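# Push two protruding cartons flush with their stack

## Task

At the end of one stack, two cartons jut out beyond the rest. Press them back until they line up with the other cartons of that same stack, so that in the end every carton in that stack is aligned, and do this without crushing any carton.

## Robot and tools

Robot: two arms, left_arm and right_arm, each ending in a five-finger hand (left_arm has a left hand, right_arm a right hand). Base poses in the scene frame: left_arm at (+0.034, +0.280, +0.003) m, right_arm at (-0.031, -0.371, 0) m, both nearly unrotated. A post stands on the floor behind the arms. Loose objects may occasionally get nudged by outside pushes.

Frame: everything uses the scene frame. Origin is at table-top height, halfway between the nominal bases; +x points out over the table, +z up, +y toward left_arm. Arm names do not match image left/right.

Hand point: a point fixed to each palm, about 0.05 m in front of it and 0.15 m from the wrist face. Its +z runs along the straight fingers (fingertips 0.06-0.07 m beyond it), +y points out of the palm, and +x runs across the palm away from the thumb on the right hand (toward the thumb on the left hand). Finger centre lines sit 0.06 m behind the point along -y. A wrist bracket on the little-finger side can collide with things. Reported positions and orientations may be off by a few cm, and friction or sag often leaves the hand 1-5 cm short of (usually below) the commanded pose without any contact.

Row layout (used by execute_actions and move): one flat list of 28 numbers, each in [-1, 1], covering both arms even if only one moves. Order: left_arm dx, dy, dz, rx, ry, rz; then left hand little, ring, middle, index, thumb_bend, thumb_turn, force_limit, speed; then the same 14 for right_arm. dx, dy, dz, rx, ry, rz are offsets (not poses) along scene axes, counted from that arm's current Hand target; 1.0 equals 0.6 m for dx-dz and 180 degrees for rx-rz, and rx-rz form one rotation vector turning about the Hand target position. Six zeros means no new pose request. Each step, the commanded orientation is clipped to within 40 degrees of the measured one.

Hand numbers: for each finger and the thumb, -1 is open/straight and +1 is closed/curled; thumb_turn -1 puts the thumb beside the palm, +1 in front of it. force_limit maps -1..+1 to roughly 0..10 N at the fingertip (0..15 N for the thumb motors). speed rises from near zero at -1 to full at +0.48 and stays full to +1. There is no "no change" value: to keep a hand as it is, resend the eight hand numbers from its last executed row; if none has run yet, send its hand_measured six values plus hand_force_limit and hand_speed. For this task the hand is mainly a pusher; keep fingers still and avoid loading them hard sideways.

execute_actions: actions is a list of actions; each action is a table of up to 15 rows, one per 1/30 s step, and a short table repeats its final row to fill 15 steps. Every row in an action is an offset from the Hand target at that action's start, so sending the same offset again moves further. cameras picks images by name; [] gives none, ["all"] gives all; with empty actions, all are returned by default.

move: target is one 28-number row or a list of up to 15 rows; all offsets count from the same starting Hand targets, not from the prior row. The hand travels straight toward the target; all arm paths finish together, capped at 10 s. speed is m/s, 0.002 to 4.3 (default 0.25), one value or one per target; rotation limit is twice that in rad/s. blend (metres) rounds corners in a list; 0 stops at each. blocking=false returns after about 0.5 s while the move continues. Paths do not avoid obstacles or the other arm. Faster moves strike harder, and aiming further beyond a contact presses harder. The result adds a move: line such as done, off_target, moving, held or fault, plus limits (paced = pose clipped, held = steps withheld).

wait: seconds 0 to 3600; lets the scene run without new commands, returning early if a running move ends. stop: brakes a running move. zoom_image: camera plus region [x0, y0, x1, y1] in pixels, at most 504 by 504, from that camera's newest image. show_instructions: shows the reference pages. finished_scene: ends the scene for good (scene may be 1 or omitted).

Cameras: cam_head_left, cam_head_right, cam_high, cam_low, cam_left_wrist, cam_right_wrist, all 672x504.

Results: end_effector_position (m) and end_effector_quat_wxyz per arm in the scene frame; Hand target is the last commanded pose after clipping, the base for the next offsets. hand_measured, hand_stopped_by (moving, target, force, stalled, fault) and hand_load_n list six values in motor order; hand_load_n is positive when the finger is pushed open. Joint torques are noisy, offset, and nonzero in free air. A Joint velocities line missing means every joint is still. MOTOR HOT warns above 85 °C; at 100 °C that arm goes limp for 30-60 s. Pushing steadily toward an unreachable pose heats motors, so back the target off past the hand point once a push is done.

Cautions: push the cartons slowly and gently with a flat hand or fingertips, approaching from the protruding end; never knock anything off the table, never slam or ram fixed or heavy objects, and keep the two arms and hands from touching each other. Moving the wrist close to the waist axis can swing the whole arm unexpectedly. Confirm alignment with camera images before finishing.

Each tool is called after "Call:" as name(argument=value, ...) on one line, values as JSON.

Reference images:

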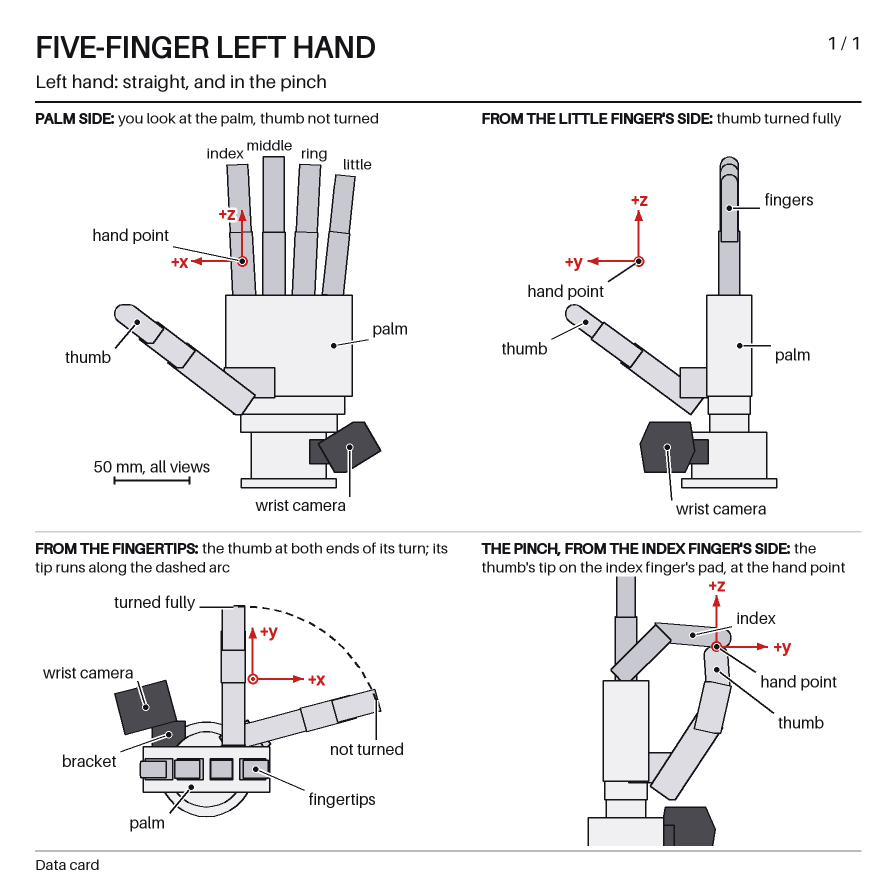

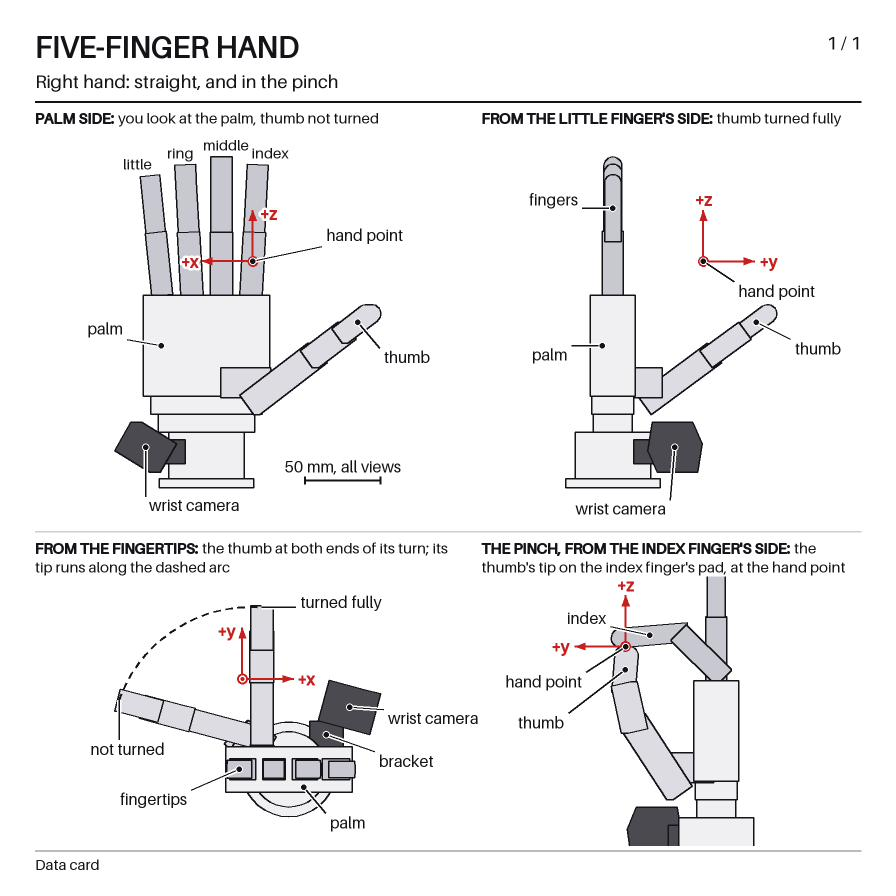

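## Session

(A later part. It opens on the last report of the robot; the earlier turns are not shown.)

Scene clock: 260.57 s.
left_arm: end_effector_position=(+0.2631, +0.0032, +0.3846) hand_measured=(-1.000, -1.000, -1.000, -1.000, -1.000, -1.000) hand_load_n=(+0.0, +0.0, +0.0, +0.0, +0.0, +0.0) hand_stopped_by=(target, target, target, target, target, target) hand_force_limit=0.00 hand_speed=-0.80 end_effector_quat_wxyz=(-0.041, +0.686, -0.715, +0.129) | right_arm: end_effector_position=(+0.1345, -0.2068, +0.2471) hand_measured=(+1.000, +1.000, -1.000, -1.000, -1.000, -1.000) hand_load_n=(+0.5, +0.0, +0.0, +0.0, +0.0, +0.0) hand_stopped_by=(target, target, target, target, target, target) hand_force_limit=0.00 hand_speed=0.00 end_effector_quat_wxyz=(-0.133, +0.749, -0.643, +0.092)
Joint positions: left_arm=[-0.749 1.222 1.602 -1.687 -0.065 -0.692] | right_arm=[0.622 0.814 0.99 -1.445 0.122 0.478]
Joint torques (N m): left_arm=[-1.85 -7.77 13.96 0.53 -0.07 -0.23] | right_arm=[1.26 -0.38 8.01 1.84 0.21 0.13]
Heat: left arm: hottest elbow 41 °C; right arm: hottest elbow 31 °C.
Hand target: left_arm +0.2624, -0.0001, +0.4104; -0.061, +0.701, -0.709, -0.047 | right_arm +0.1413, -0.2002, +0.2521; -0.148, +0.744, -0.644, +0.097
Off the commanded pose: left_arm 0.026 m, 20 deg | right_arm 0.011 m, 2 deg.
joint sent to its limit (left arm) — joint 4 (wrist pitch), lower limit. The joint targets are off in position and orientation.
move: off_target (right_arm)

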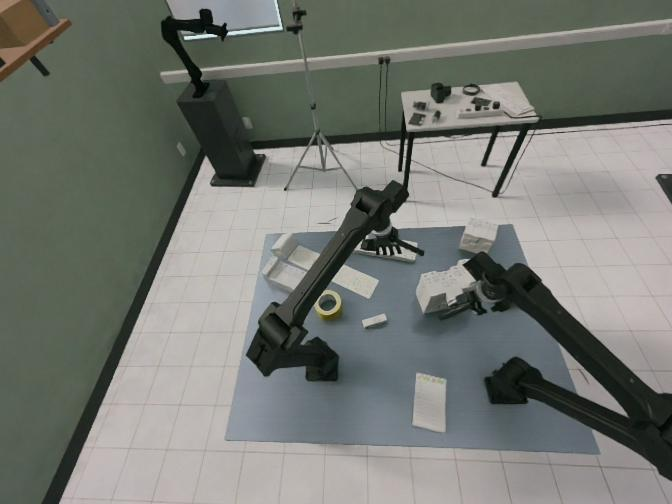

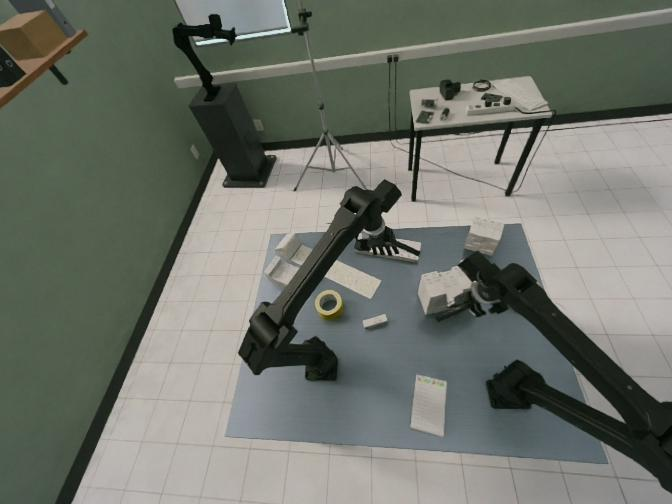

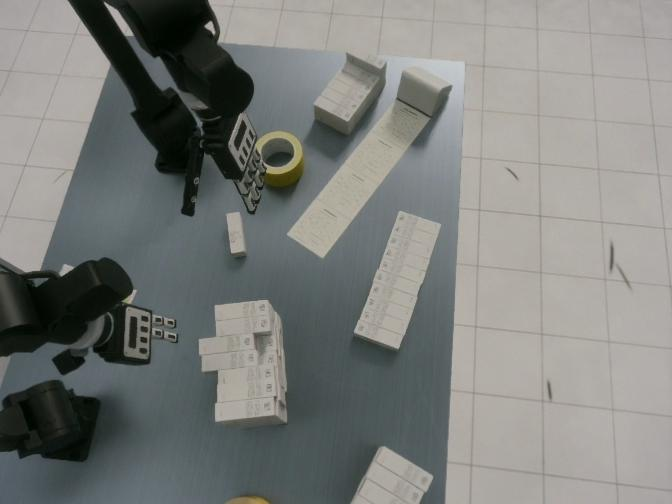

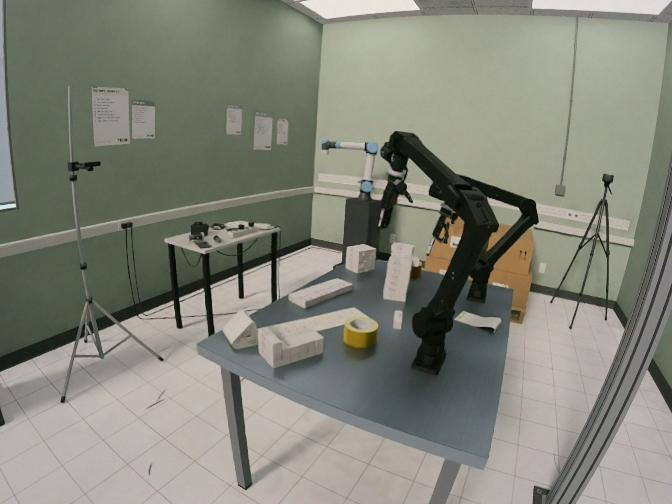

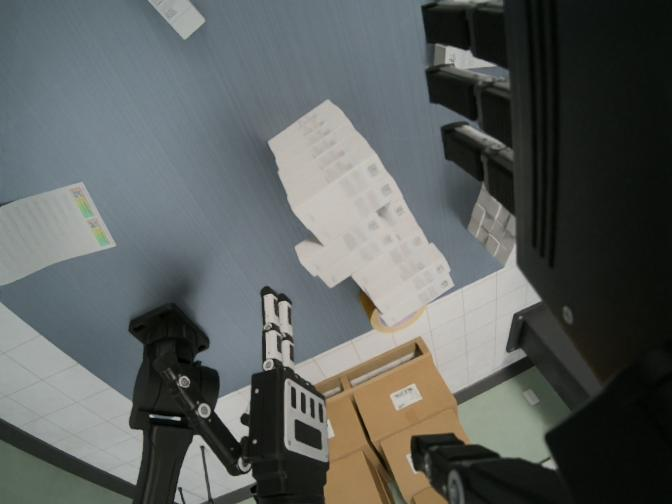

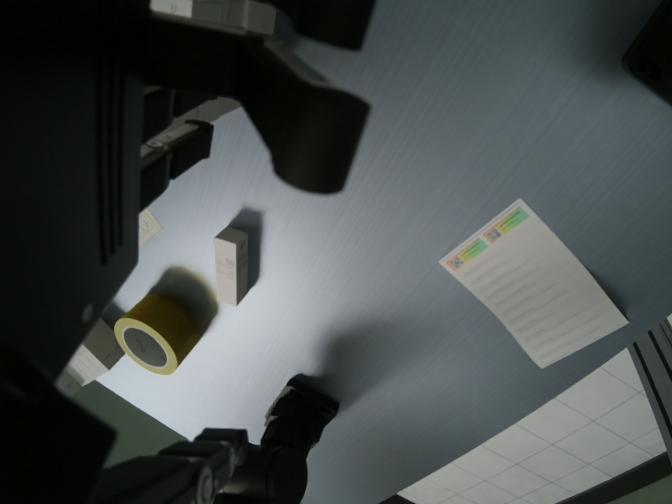

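Call:
move(target=[0,0,0,0,0,0,-1,-1,-1,-1,-1,-1,0,-0.8,0.041,-0.07,0.0015,0,0,0.028,1,1,-1,-1,-1,-1,0,0], speed=0.1, cameras=["cam_high","cam_left_wrist","cam_head_right","cam_right_wrist"])

Call:
zoom_image(camera="cam_high", region=[110, 290, 300, 440])

Call:
zoom_image(camera="cam_left_wrist", region=[240, 200, 400, 360])

Call:
zoom_image(camera="cam_head_right", region=[400, 240, 520, 340])

Scene clock: 310.73 s.
left_arm: end_effector_position=(+0.2631, +0.0032, +0.3846) hand_measured=(-1.000, -1.000, -1.000, -1.000, -1.000, -1.000) hand_load_n=(+0.0, +0.0, +0.0, +0.0, +0.0, +0.0) hand_stopped_by=(target, target, target, target, target, target) hand_force_limit=0.00 hand_speed=-0.80 end_effector_quat_wxyz=(-0.041, +0.686, -0.715, +0.129) | right_arm: end_effector_position=(+0.1567, -0.2453, +0.2478) hand_measured=(+1.000, +1.000, -1.000, -1.000, -1.000, -1.000) hand_load_n=(+0.0, +0.0, +0.0, +0.0, +0.0, +0.0) hand_stopped_by=(target, target, target, target, target, target) hand_force_limit=0.00 hand_speed=0.00 end_effector_quat_wxyz=(-0.138, +0.772, -0.614, +0.085)
Joint positions: left_arm=[-0.749 1.222 1.602 -1.687 -0.065 -0.692] | right_arm=[0.4 0.814 0.99 -1.422 0.025 0.196]
Joint torques (N m): left_arm=[-1.55 -7.71 13.93 0.57 -0.1 -0.24] | right_arm=[-0.32 -0.15 8.21 1.88 -0.03 -0.03]
Heat: left arm: hottest elbow 42 °C; right arm: hottest elbow 30 °C.
Hand target: left_arm +0.2624, -0.0001, +0.4104; -0.061, +0.701, -0.709, -0.047 | right_arm +0.1659, -0.2422, +0.2530; -0.152, +0.772, -0.610, +0.090
Off the commanded pose: left_arm 0.026 m, 20 deg | right_arm 0.011 m, 2 deg.
joint sent to its limit (left arm) — joint 4 (wrist pitch), lower limit. The joint targets are off in position and orientation.
move: off_target (right_arm)
Images, in order (width x height): cam_head_right 672x504, cam_high 672x504, cam_left_wrist 672x504, cam_right_wrist 672x504.

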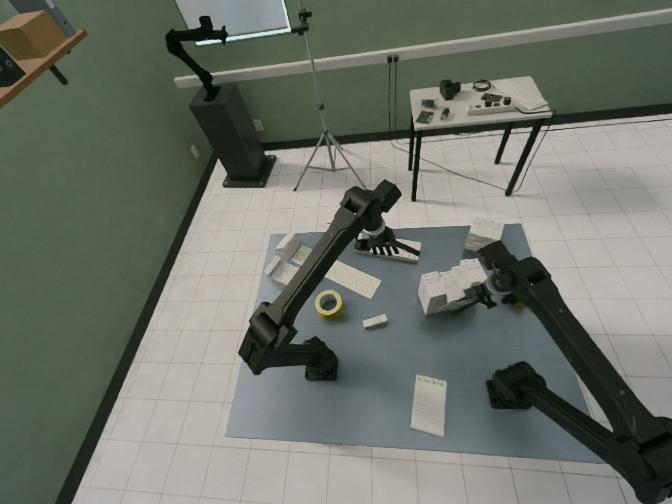

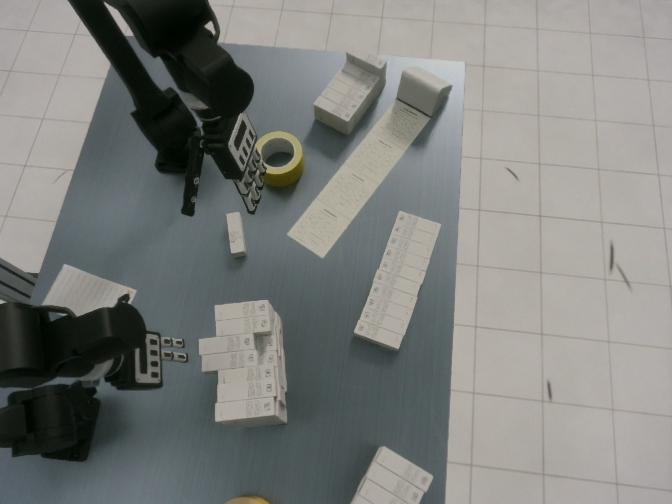

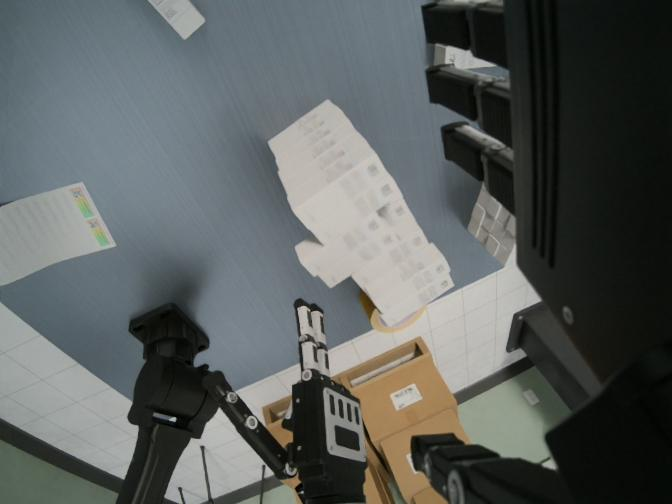

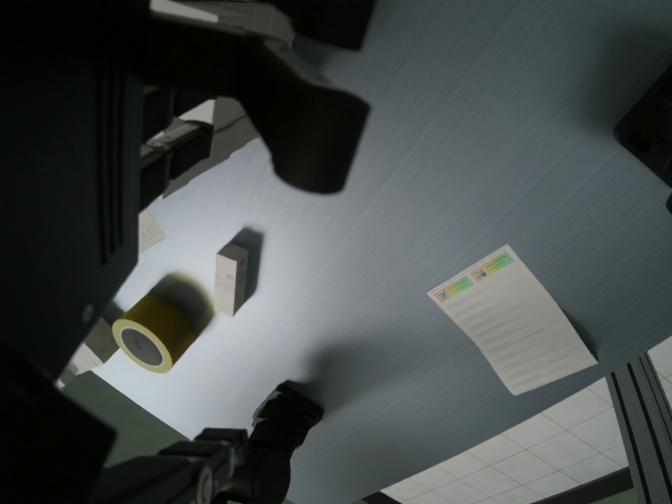

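Scaled by 2.653 from the camera's image (finer frame: 960x720).

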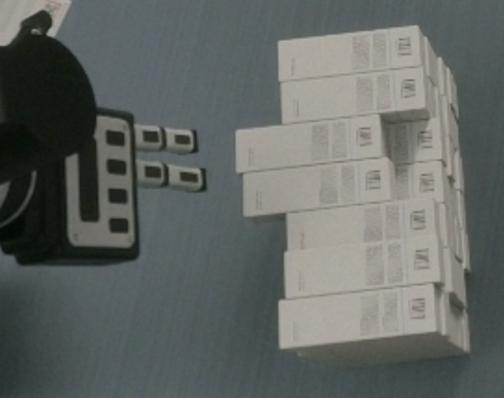

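Scaled by 3.150 from the camera's image (finer frame: 960x720).

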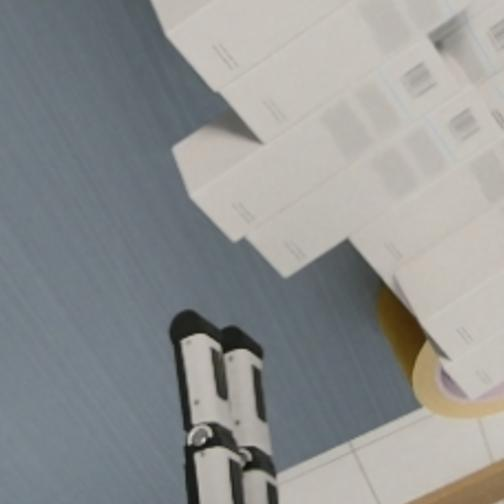

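Scaled by 4.200 from the camera's image (finer frame: 960x720).

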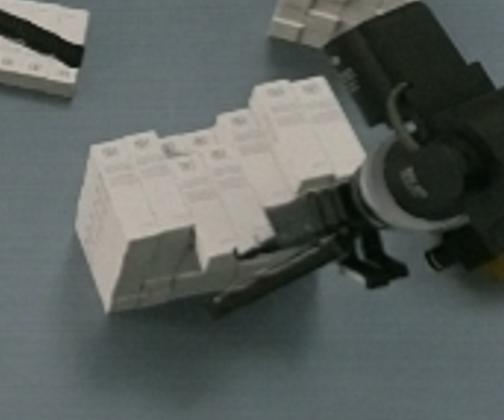

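Call:
move(target=[0,0,0,0,0,0,-1,-1,-1,-1,-1,-1,0,-0.8,-0.017,-0.012,-0.042,0,0,0.011,1,1,-1,-1,-1,-1,0,0], speed=0.1, cameras=["cam_high","cam_left_wrist","cam_head_right","cam_right_wrist"])

Call:
zoom_image(camera="cam_high", region=[150, 310, 260, 400])

Call:
zoom_image(camera="cam_left_wrist", region=[270, 220, 370, 320])

Call:
zoom_image(camera="cam_head_right", region=[400, 240, 520, 340])

Scene clock: 344.43 s.
left_arm: end_effector_position=(+0.2631, +0.0032, +0.3846) hand_measured=(-1.000, -1.000, -1.000, -1.000, -1.000, -1.000) hand_load_n=(+0.0, +0.0, +0.0, +0.0, +0.0, +0.0) hand_stopped_by=(target, target, target, target, target, target) hand_force_limit=0.00 hand_speed=-0.80 end_effector_quat_wxyz=(-0.041, +0.686, -0.715, +0.129) | right_arm: end_effector_position=(+0.1484, -0.2518, +0.2189) hand_measured=(+1.000, +1.000, -1.000, -1.000, -1.000, -1.000) hand_load_n=(+0.5, +0.5, +0.5, +0.0, +0.0, +0.0) hand_stopped_by=(target, target, target, target, target, target) hand_force_limit=0.00 hand_speed=0.00 end_effector_quat_wxyz=(-0.131, +0.784, -0.602, +0.077)
Joint positions: left_arm=[-0.749 1.222 1.602 -1.687 -0.065 -0.692] | right_arm=[0.384 0.793 0.906 -1.379 0.008 0.15]
Joint torques (N m): left_arm=[-2.02 -7.71 13.85 0.42 -0.06 -0.22] | right_arm=[-0.38 -1.55 8.16 1.85 -0.04 -0.04]
Heat: left arm: hottest elbow 42 °C; right arm: hottest elbow 30 °C.
Hand target: left_arm +0.2624, -0.0001, +0.4104; -0.061, +0.701, -0.709, -0.047 | right_arm +0.1557, -0.2494, +0.2278; -0.154, +0.783, -0.597, +0.087
Off the commanded pose: left_arm 0.026 m, 20 deg | right_arm 0.012 m, 3 deg.
joint sent to its limit (left arm) — joint 4 (wrist pitch), lower limit. The joint targets are off in position and orientation.
move: off_target (right_arm)
Images, in order (width x height): cam_head_right 672x504, cam_high 672x504, cam_left_wrist 672x504, cam_right_wrist 672x504.

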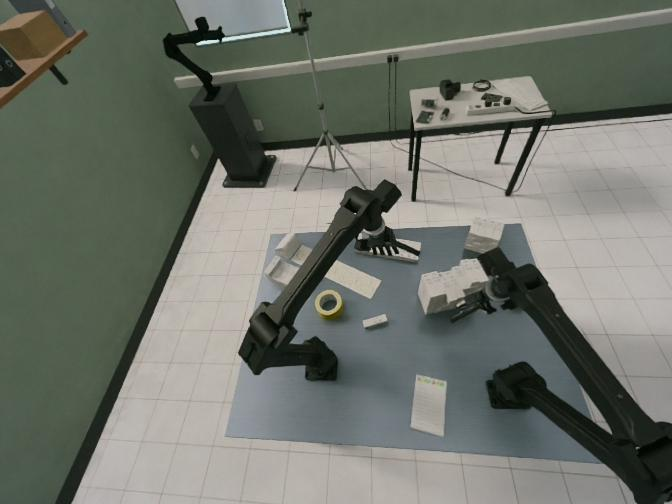

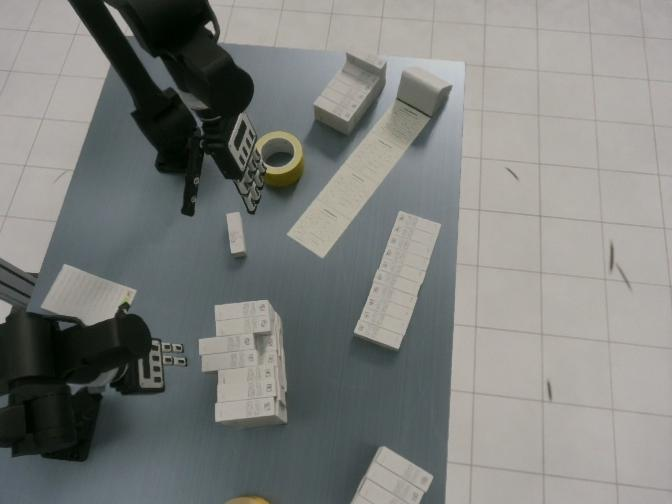

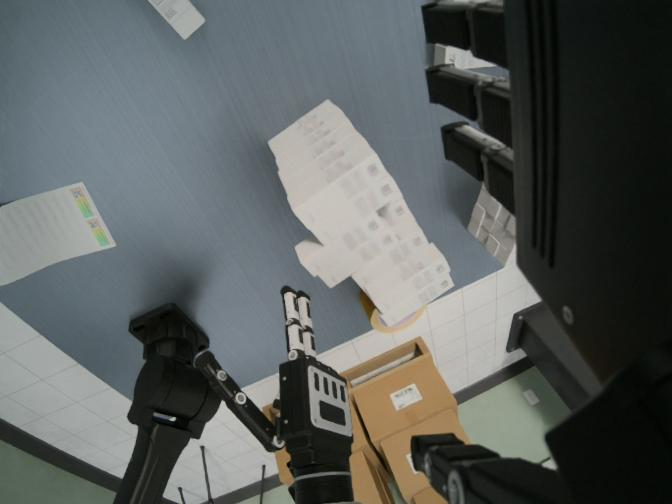

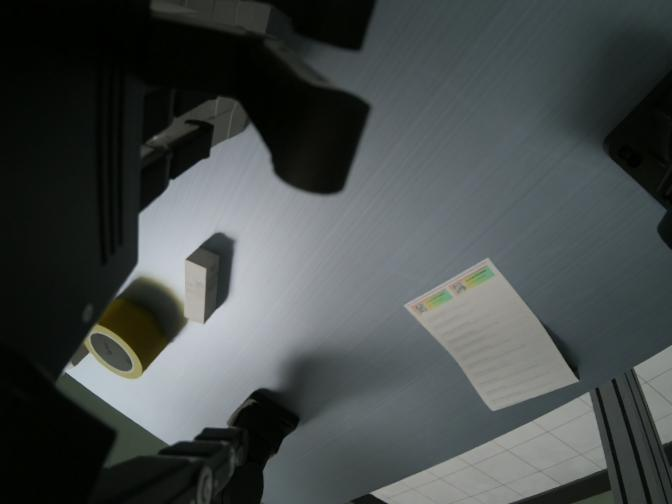

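Scaled by 4.582 from the camera's image (finer frame: 960x720).

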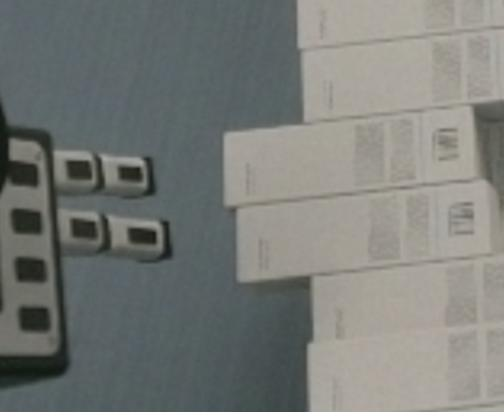

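Scaled by 5.040 from the camera's image (finer frame: 960x720).

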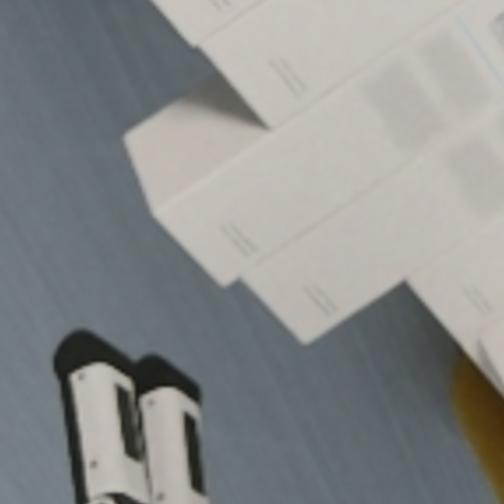

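Scaled by 4.200 from the camera's image (finer frame: 960x720).

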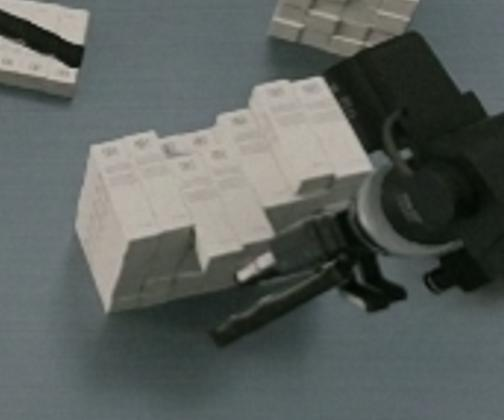

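Call:
move(target=[0,0,0,0,0,0,-1,-1,-1,-1,-1,-1,0,-0.8,0.0333,0.003,-0.009,0,0,0,1,1,-1,-1,-1,-1,0,0], speed=0.05, cameras=["cam_high","cam_left_wrist","cam_head_right","cam_right_wrist"])

Call:
zoom_image(camera="cam_high", region=[160, 310, 260, 400])

Call:
zoom_image(camera="cam_left_wrist", region=[270, 220, 370, 320])

Call:
zoom_image(camera="cam_head_right", region=[400, 240, 520, 340])

Scene clock: 385.10 s.
left_arm: end_effector_position=(+0.2631, +0.0032, +0.3846) hand_measured=(-1.000, -1.000, -1.000, -1.000, -1.000, -1.000) hand_load_n=(+0.0, +0.0, +0.0, +0.0, +0.0, +0.0) hand_stopped_by=(target, target, target, target, target, target) hand_force_limit=0.00 hand_speed=-0.80 end_effector_quat_wxyz=(-0.041, +0.686, -0.715, +0.129) | right_arm: end_effector_position=(+0.1647, -0.2512, +0.2130) hand_measured=(+1.000, +1.000, -1.000, -1.000, -1.000, -1.000) hand_load_n=(+0.5, +0.0, +0.0, +0.0, -0.5, +0.0) hand_stopped_by=(target, target, target, target, target, target) hand_force_limit=0.00 hand_speed=0.00 end_effector_quat_wxyz=(-0.135, +0.783, -0.602, +0.078)
Joint positions: left_arm=[-0.749 1.222 1.602 -1.687 -0.065 -0.692] | right_arm=[0.355 0.83 0.906 -1.334 -0.003 0.124]
Joint torques (N m): left_arm=[-1.79 -8.06 14.01 0.59 -0.07 -0.22] | right_arm=[-0.32 -0.73 8.83 1.85 -0.05 -0.04]
Heat: left arm: hottest elbow 43 °C; right arm: hottest elbow 31 °C.
Hand target: left_arm +0.2624, -0.0001, +0.4104; -0.061, +0.701, -0.709, -0.047 | right_arm +0.1757, -0.2476, +0.2224; -0.154, +0.783, -0.597, +0.087
Off the commanded pose: left_arm 0.026 m, 20 deg | right_arm 0.015 m, 3 deg.
joint sent to its limit (left arm) — joint 4 (wrist pitch), lower limit. The joint targets are off in position and orientation.
move: off_target (right_arm)
Images, in order (width x height): cam_head_right 672x504, cam_high 672x504, cam_left_wrist 672x504, cam_right_wrist 672x504.

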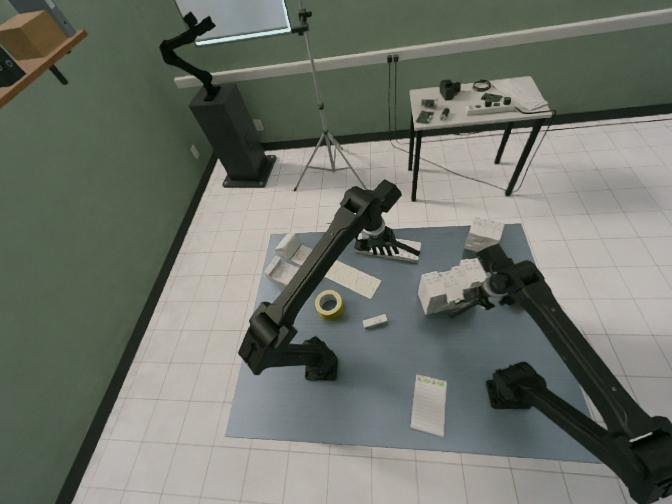

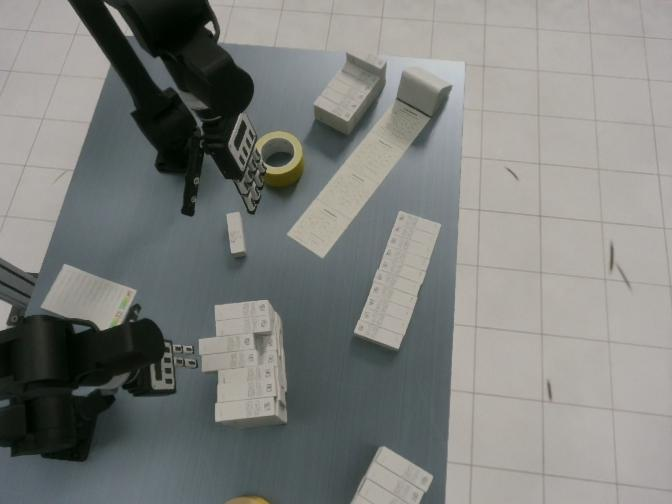

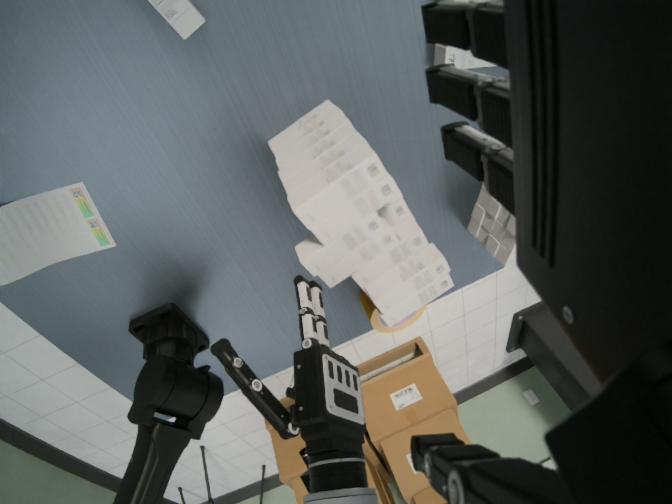

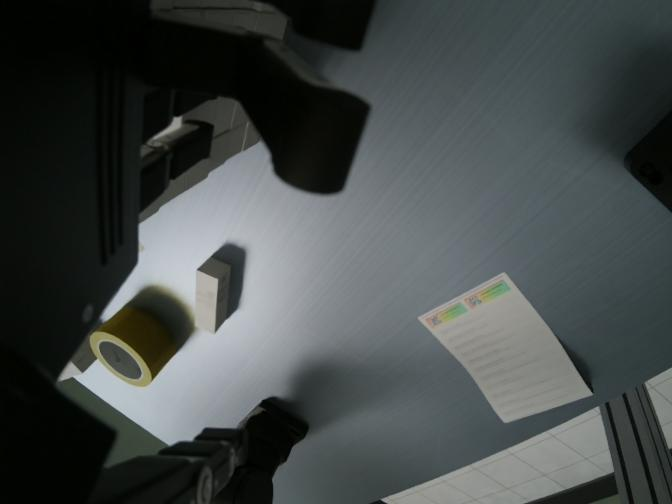

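Scaled by 5.040 from the camera's image (finer frame: 960x720).

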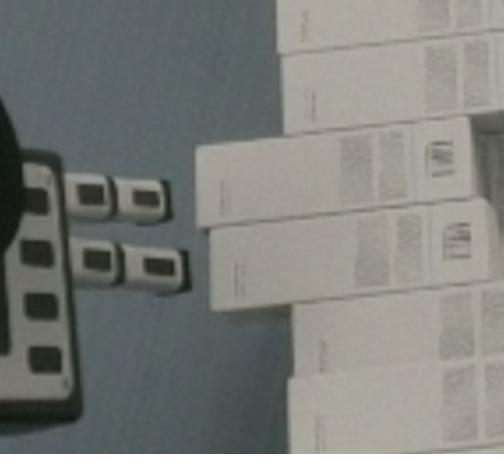

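Scaled by 5.040 from the camera's image (finer frame: 960x720).

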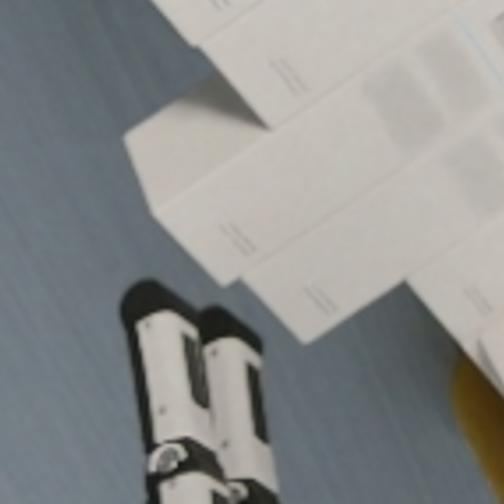

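Scaled by 4.200 from the camera's image (finer frame: 960x720).

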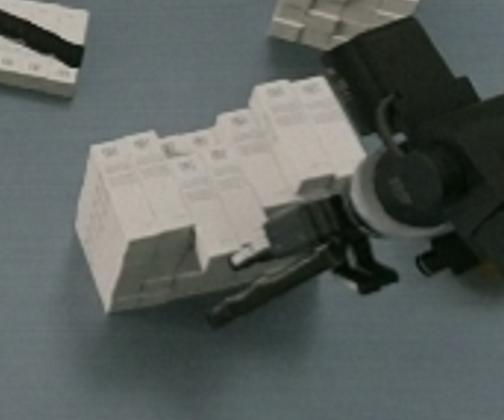

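Call:
move(target=[0,0,0,0,0,0,-1,-1,-1,-1,-1,-1,0,-0.8,0.031,0.0127,0,0,0,-0.014,1,1,-1,-1,-1,-1,0,0], speed=0.03, cameras=["cam_high","cam_left_wrist","cam_head_right"])

Call:
zoom_image(camera="cam_high", region=[160, 290, 300, 430])

Call:
zoom_image(camera="cam_left_wrist", region=[270, 180, 420, 320])

Call:
zoom_image(camera="cam_head_right", region=[400, 240, 520, 340])

Scene clock: 411.47 s.
left_arm: end_effector_position=(+0.2631, +0.0032, +0.3846) hand_measured=(-1.000, -1.000, -1.000, -1.000, -1.000, -1.000) hand_load_n=(+0.0, +0.0, +0.0, +0.0, +0.0, +0.0) hand_stopped_by=(target, target, target, target, target, target) hand_force_limit=0.00 hand_speed=-0.80 end_effector_quat_wxyz=(-0.041, +0.686, -0.715, +0.129) | right_arm: end_effector_position=(+0.1740, -0.2466, +0.2038) hand_measured=(+1.000, +1.000, -1.000, -1.000, -1.000, -1.000) hand_load_n=(+0.0, +0.0, +0.0, +0.0, +0.0, +0.0) hand_stopped_by=(target, target, target, target, target, target) hand_force_limit=0.00 hand_speed=0.00 end_effector_quat_wxyz=(-0.123, +0.780, -0.608, +0.075)
Joint positions: left_arm=[-0.749 1.222 1.602 -1.687 -0.065 -0.692] | right_arm=[0.363 0.876 0.906 -1.311 0.008 0.142]
Joint torques (N m): left_arm=[-1.96 -7.77 13.94 0.55 -0.08 -0.21] | right_arm=[-0.03 -0.97 10.62 1.92 0.14 0.14]
Heat: left arm: hottest elbow 43 °C; right arm: hottest elbow 31 °C.
Hand target: left_arm +0.2624, -0.0001, +0.4104; -0.061, +0.701, -0.709, -0.047 | right_arm +0.1943, -0.2400, +0.2224; -0.152, +0.769, -0.614, +0.091
Off the commanded pose: left_arm 0.026 m, 20 deg | right_arm 0.028 m, 4 deg.
joint sent to its limit (left arm) — joint 4 (wrist pitch), lower limit. The joint targets are off in position and orientation.
move: off_target (right_arm)
Images, in order (width x height): cam_head_right 672x504, cam_high 672x504, cam_left_wrist 672x504.

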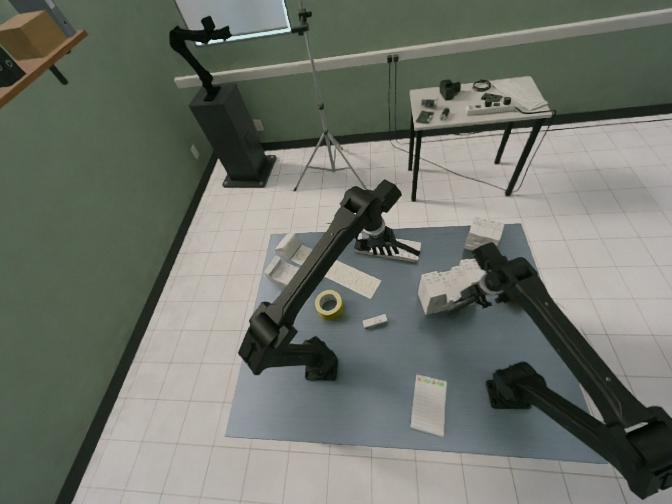

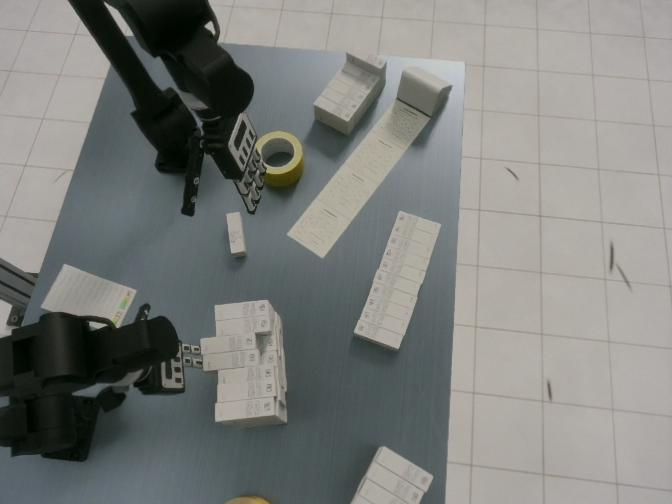

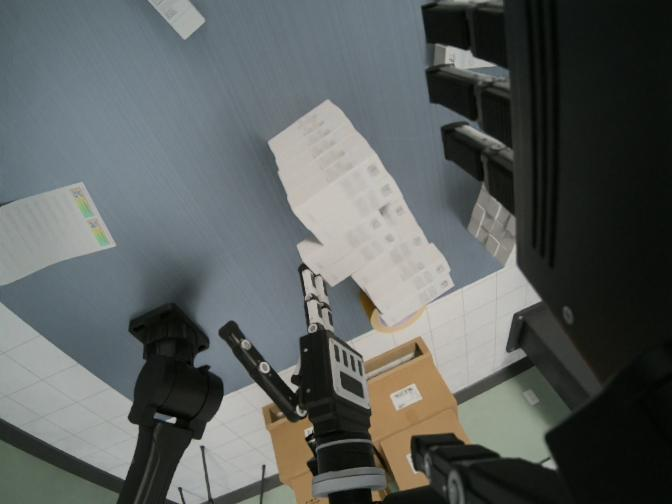

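Scaled by 3.600 from the camera's image (finer frame: 960x720).

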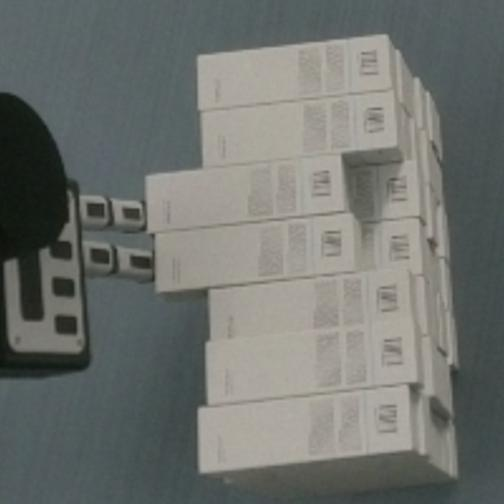

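Scaled by 3.360 from the camera's image (finer frame: 960x720).

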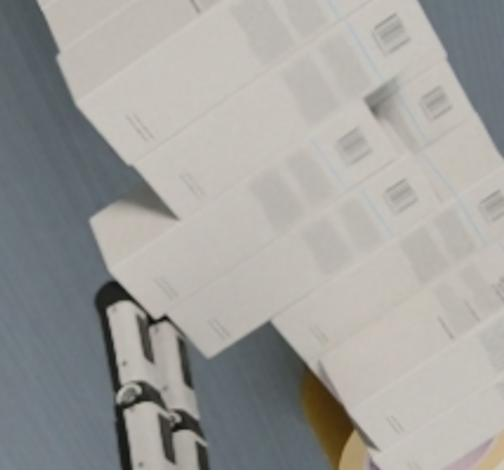

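Scaled by 4.200 from the camera's image (finer frame: 960x720).

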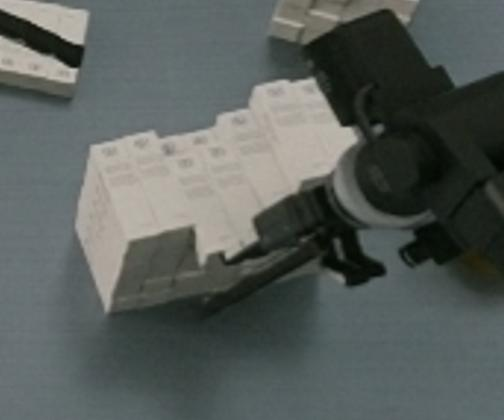

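Call:
move(target=[0,0,0,0,0,0,-1,-1,-1,-1,-1,-1,0,-0.8,-0.033,-0.0075,0.022,0,0,0,1,1,-1,-1,-1,-1,0,0], speed=0.06, cameras=[])

Scene clock: 420.63 s.
left_arm: end_effector_position=(+0.2631, +0.0032, +0.3846) hand_measured=(-1.000, -1.000, -1.000, -1.000, -1.000, -1.000) hand_load_n=(+0.0, +0.0, +0.0, +0.0, +0.0, +0.0) hand_stopped_by=(target, target, target, target, target, target) hand_force_limit=0.00 hand_speed=-0.80 end_effector_quat_wxyz=(-0.041, +0.686, -0.715, +0.129) | right_arm: end_effector_position=(+0.1674, -0.2495, +0.2127) hand_measured=(+1.000, +1.000, -1.000, -1.000, -1.000, -1.000) hand_load_n=(+0.0, +0.0, +0.0, +0.0, +0.0, +0.0) hand_stopped_by=(target, target, target, target, target, target) hand_force_limit=0.00 hand_speed=0.00 end_effector_quat_wxyz=(-0.129, +0.775, -0.613, +0.080)
Joint positions: left_arm=[-0.749 1.222 1.602 -1.687 -0.065 -0.692] | right_arm=[0.363 0.842 0.912 -1.336 0.013 0.156]
Joint torques (N m): left_arm=[-1.96 -7.77 14.01 0.47 -0.1 -0.21] | right_arm=[1.08 -1.9 10.74 0.72 0.13 0.13]
Heat: left arm: hottest elbow 43 °C; right arm: hottest elbow 32 °C.
Hand target: left_arm +0.2624, -0.0001, +0.4104; -0.061, +0.701, -0.709, -0.047 | right_arm +0.1745, -0.2445, +0.2356; -0.152, +0.769, -0.614, +0.091
Off the commanded pose: left_arm 0.026 m, 20 deg | right_arm 0.024 m, 3 deg.
joint sent to its limit (left arm) — joint 4 (wrist pitch), lower limit. The joint targets are off in position and orientation.
move: off_target (right_arm)

Call:
move(target=[0,0,0,0,0,0,-1,-1,-1,-1,-1,-1,0,-0.8,0,0,0.02,0,0,0,1,1,-1,-1,-1,-1,0,0], speed=0.06, cameras=[])

Scene clock: 425.37 s.
left_arm: end_effector_position=(+0.2631, +0.0032, +0.3846) hand_measured=(-1.000, -1.000, -1.000, -1.000, -1.000, -1.000) hand_load_n=(+0.0, +0.0, +0.0, +0.0, +0.0, +0.0) hand_stopped_by=(target, target, target, target, target, target) hand_force_limit=0.00 hand_speed=-0.80 end_effector_quat_wxyz=(-0.041, +0.686, -0.715, +0.129) | right_arm: end_effector_position=(+0.1678, -0.2493, +0.2269) hand_measured=(+1.000, +1.000, -1.000, -1.000, -1.000, -1.000) hand_load_n=(+0.0, +0.0, +0.0, +0.0, +0.0, +0.0) hand_stopped_by=(target, target, target, target, target, target) hand_force_limit=0.00 hand_speed=0.00 end_effector_quat_wxyz=(-0.132, +0.775, -0.613, +0.081)
Joint positions: left_arm=[-0.749 1.222 1.602 -1.687 -0.065 -0.692] | right_arm=[0.363 0.842 0.949 -1.367 0.013 0.156]
Joint torques (N m): left_arm=[-1.79 -7.53 14.04 0.47 -0.1 -0.21] | right_arm=[1.08 -1.49 10.63 0.75 0.13 0.13]
Heat: left arm: hottest elbow 43 °C; right arm: hottest elbow 33 °C.
Hand target: left_arm +0.2624, -0.0001, +0.4104; -0.061, +0.701, -0.709, -0.047 | right_arm +0.1745, -0.2445, +0.2476; -0.152, +0.769, -0.614, +0.091
Off the commanded pose: left_arm 0.026 m, 20 deg | right_arm 0.022 m, 3 deg.
joint sent to its limit (left arm) — joint 4 (wrist pitch), lower limit. The joint targets are off in position and orientation.
move: off_target (right_arm)

Call:
move(target=[0,0,0,0,0,0,-1,-1,-1,-1,-1,-1,0,-0.8,0.0325,0.0075,-0.0033,0,0,0,1,1,-1,-1,-1,-1,0,0], speed=0.03, cameras=["cam_high","cam_left_wrist","cam_head_right"])

Call:
zoom_image(camera="cam_high", region=[160, 290, 300, 430])

Call:
zoom_image(camera="cam_left_wrist", region=[270, 180, 420, 320])

Call:
zoom_image(camera="cam_head_right", region=[400, 240, 520, 340])

Scene clock: 432.43 s.
left_arm: end_effector_position=(+0.2631, +0.0032, +0.3846) hand_measured=(-1.000, -1.000, -1.000, -1.000, -1.000, -1.000) hand_load_n=(+0.0, +0.0, +0.0, +0.0, -0.5, -0.5) hand_stopped_by=(target, target, target, target, target, target) hand_force_limit=0.00 hand_speed=-0.80 end_effector_quat_wxyz=(-0.041, +0.686, -0.715, +0.129) | right_arm: end_effector_position=(+0.1755, -0.2461, +0.2256) hand_measured=(+1.000, +1.000, -1.000, -1.000, -1.000, -1.000) hand_load_n=(+0.5, +0.0, +0.0, +0.0, +0.0, +0.0) hand_stopped_by=(target, target, target, target, target, target) hand_force_limit=0.00 hand_speed=0.00 end_effector_quat_wxyz=(-0.122, +0.776, -0.614, +0.076)
Joint positions: left_arm=[-0.749 1.222 1.602 -1.687 -0.065 -0.692] | right_arm=[0.363 0.883 0.967 -1.367 0.013 0.156]
Joint torques (N m): left_arm=[-1.67 -7.47 14.02 0.43 -0.12 -0.23] | right_arm=[0.03 -1.08 10.81 1.83 0 0.01]
Heat: left arm: hottest elbow 43 °C; right arm: hottest elbow 34 °C.
Hand target: left_arm +0.2624, -0.0001, +0.4104; -0.061, +0.701, -0.709, -0.047 | right_arm +0.1940, -0.2400, +0.2457; -0.152, +0.769, -0.614, +0.091
Off the commanded pose: left_arm 0.026 m, 20 deg | right_arm 0.028 m, 4 deg.
joint sent to its limit (left arm) — joint 4 (wrist pitch), lower limit. The joint targets are off in position and orientation.
move: off_target (right_arm)
Images, in order (width x height): cam_head_right 672x504, cam_high 672x504, cam_left_wrist 672x504.

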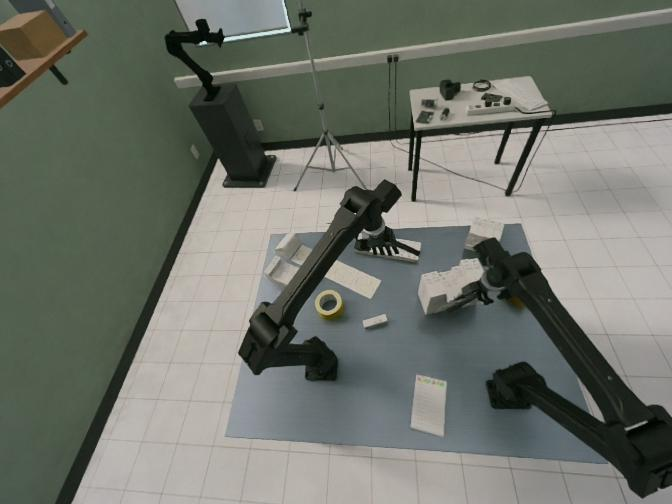

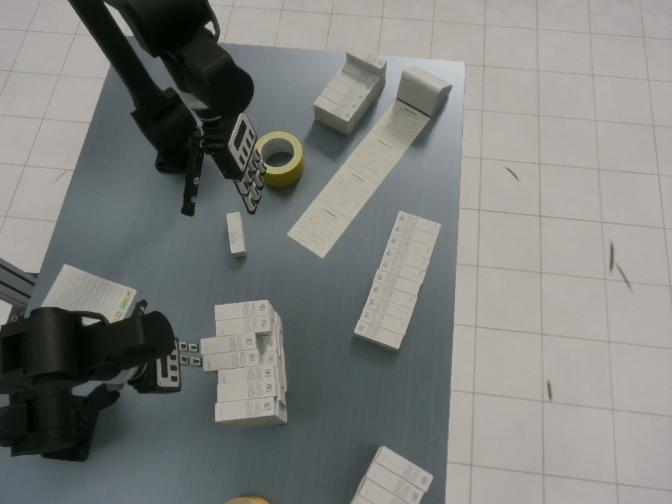

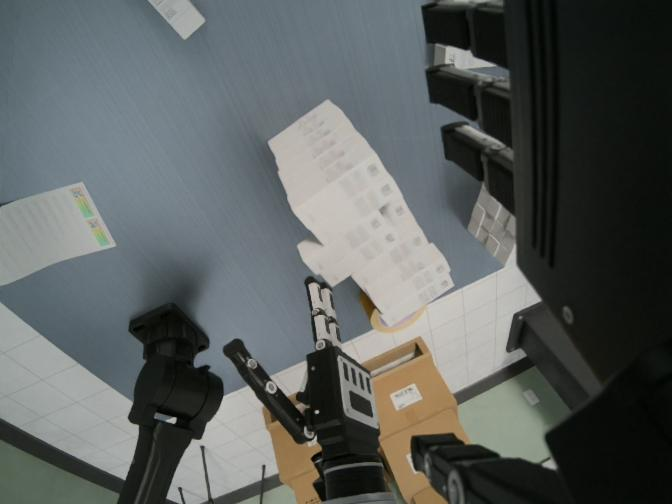

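Scaled by 3.600 from the camera's image (finer frame: 960x720).

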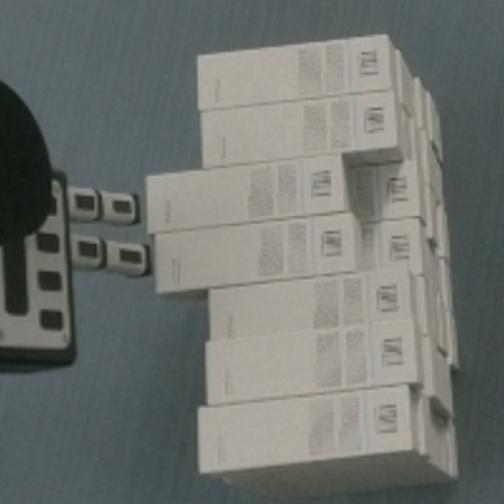

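Scaled by 3.360 from the camera's image (finer frame: 960x720).

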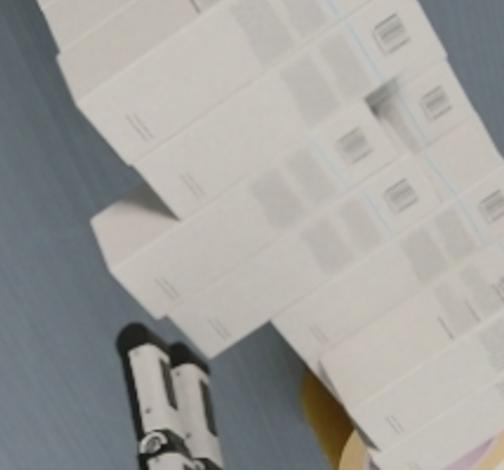

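Scaled by 4.200 from the camera's image (finer frame: 960x720).

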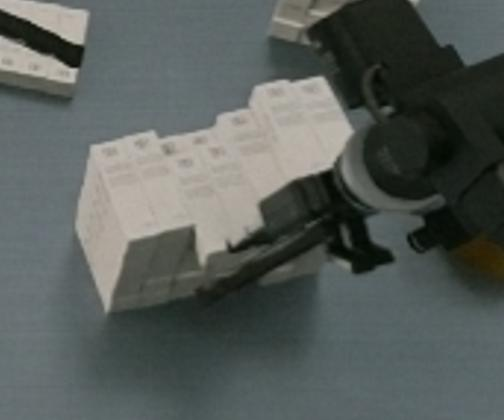

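Call:
move(target=[[0,0,0,0,0,0,-1,-1,-1,-1,-1,-1,0,-0.8,-0.015,-0.0035,-0.008,0,0,0,1,1,-1,-1,-1,-1,0,0],[0,0,0,0,0,0,-1,-1,-1,-1,-1,-1,0,-0.8,-0.012,-0.0035,-0.02,0,0,0,1,1,-1,-1,-1,-1,0,0]], speed=0.06, cameras=[])

Scene clock: 451.50 s.
left_arm: end_effector_position=(+0.2631, +0.0032, +0.3846) hand_measured=(-1.000, -1.000, -1.000, -1.000, -1.000, -1.000) hand_load_n=(+0.0, +0.0, +0.0, +0.0, +0.0, +0.0) hand_stopped_by=(target, target, target, target, target, target) hand_force_limit=0.00 hand_speed=-0.80 end_effector_quat_wxyz=(-0.041, +0.686, -0.715, +0.129) | right_arm: end_effector_position=(+0.1803, -0.2442, +0.2268) hand_measured=(+1.000, +1.000, -1.000, -1.000, -1.000, -1.000) hand_load_n=(+0.5, +0.0, +0.0, +0.0, +0.0, +0.5) hand_stopped_by=(target, target, target, target, target, target) hand_force_limit=0.00 hand_speed=0.00 end_effector_quat_wxyz=(-0.132, +0.775, -0.613, +0.081)
Joint positions: left_arm=[-0.749 1.222 1.602 -1.687 -0.065 -0.692] | right_arm=[0.363 0.88 0.967 -1.347 0.013 0.156]
Joint torques (N m): left_arm=[-2.02 -8.18 13.96 0.5 -0.09 -0.22] | right_arm=[0.26 -2.55 7.77 1.87 0.03 0.04]
Heat: left arm: hottest elbow 44 °C; right arm: hottest elbow 34 °C.
Hand target: left_arm +0.2624, -0.0001, +0.4104; -0.061, +0.701, -0.709, -0.047 | right_arm +0.1868, -0.2421, +0.2337; -0.152, +0.769, -0.614, +0.091
Off the commanded pose: left_arm 0.026 m, 20 deg | right_arm 0.010 m, 3 deg.
joint sent to its limit (left arm) — joint 4 (wrist pitch), lower limit. The joint targets are off in position and orientation.
move: off_target (right_arm)


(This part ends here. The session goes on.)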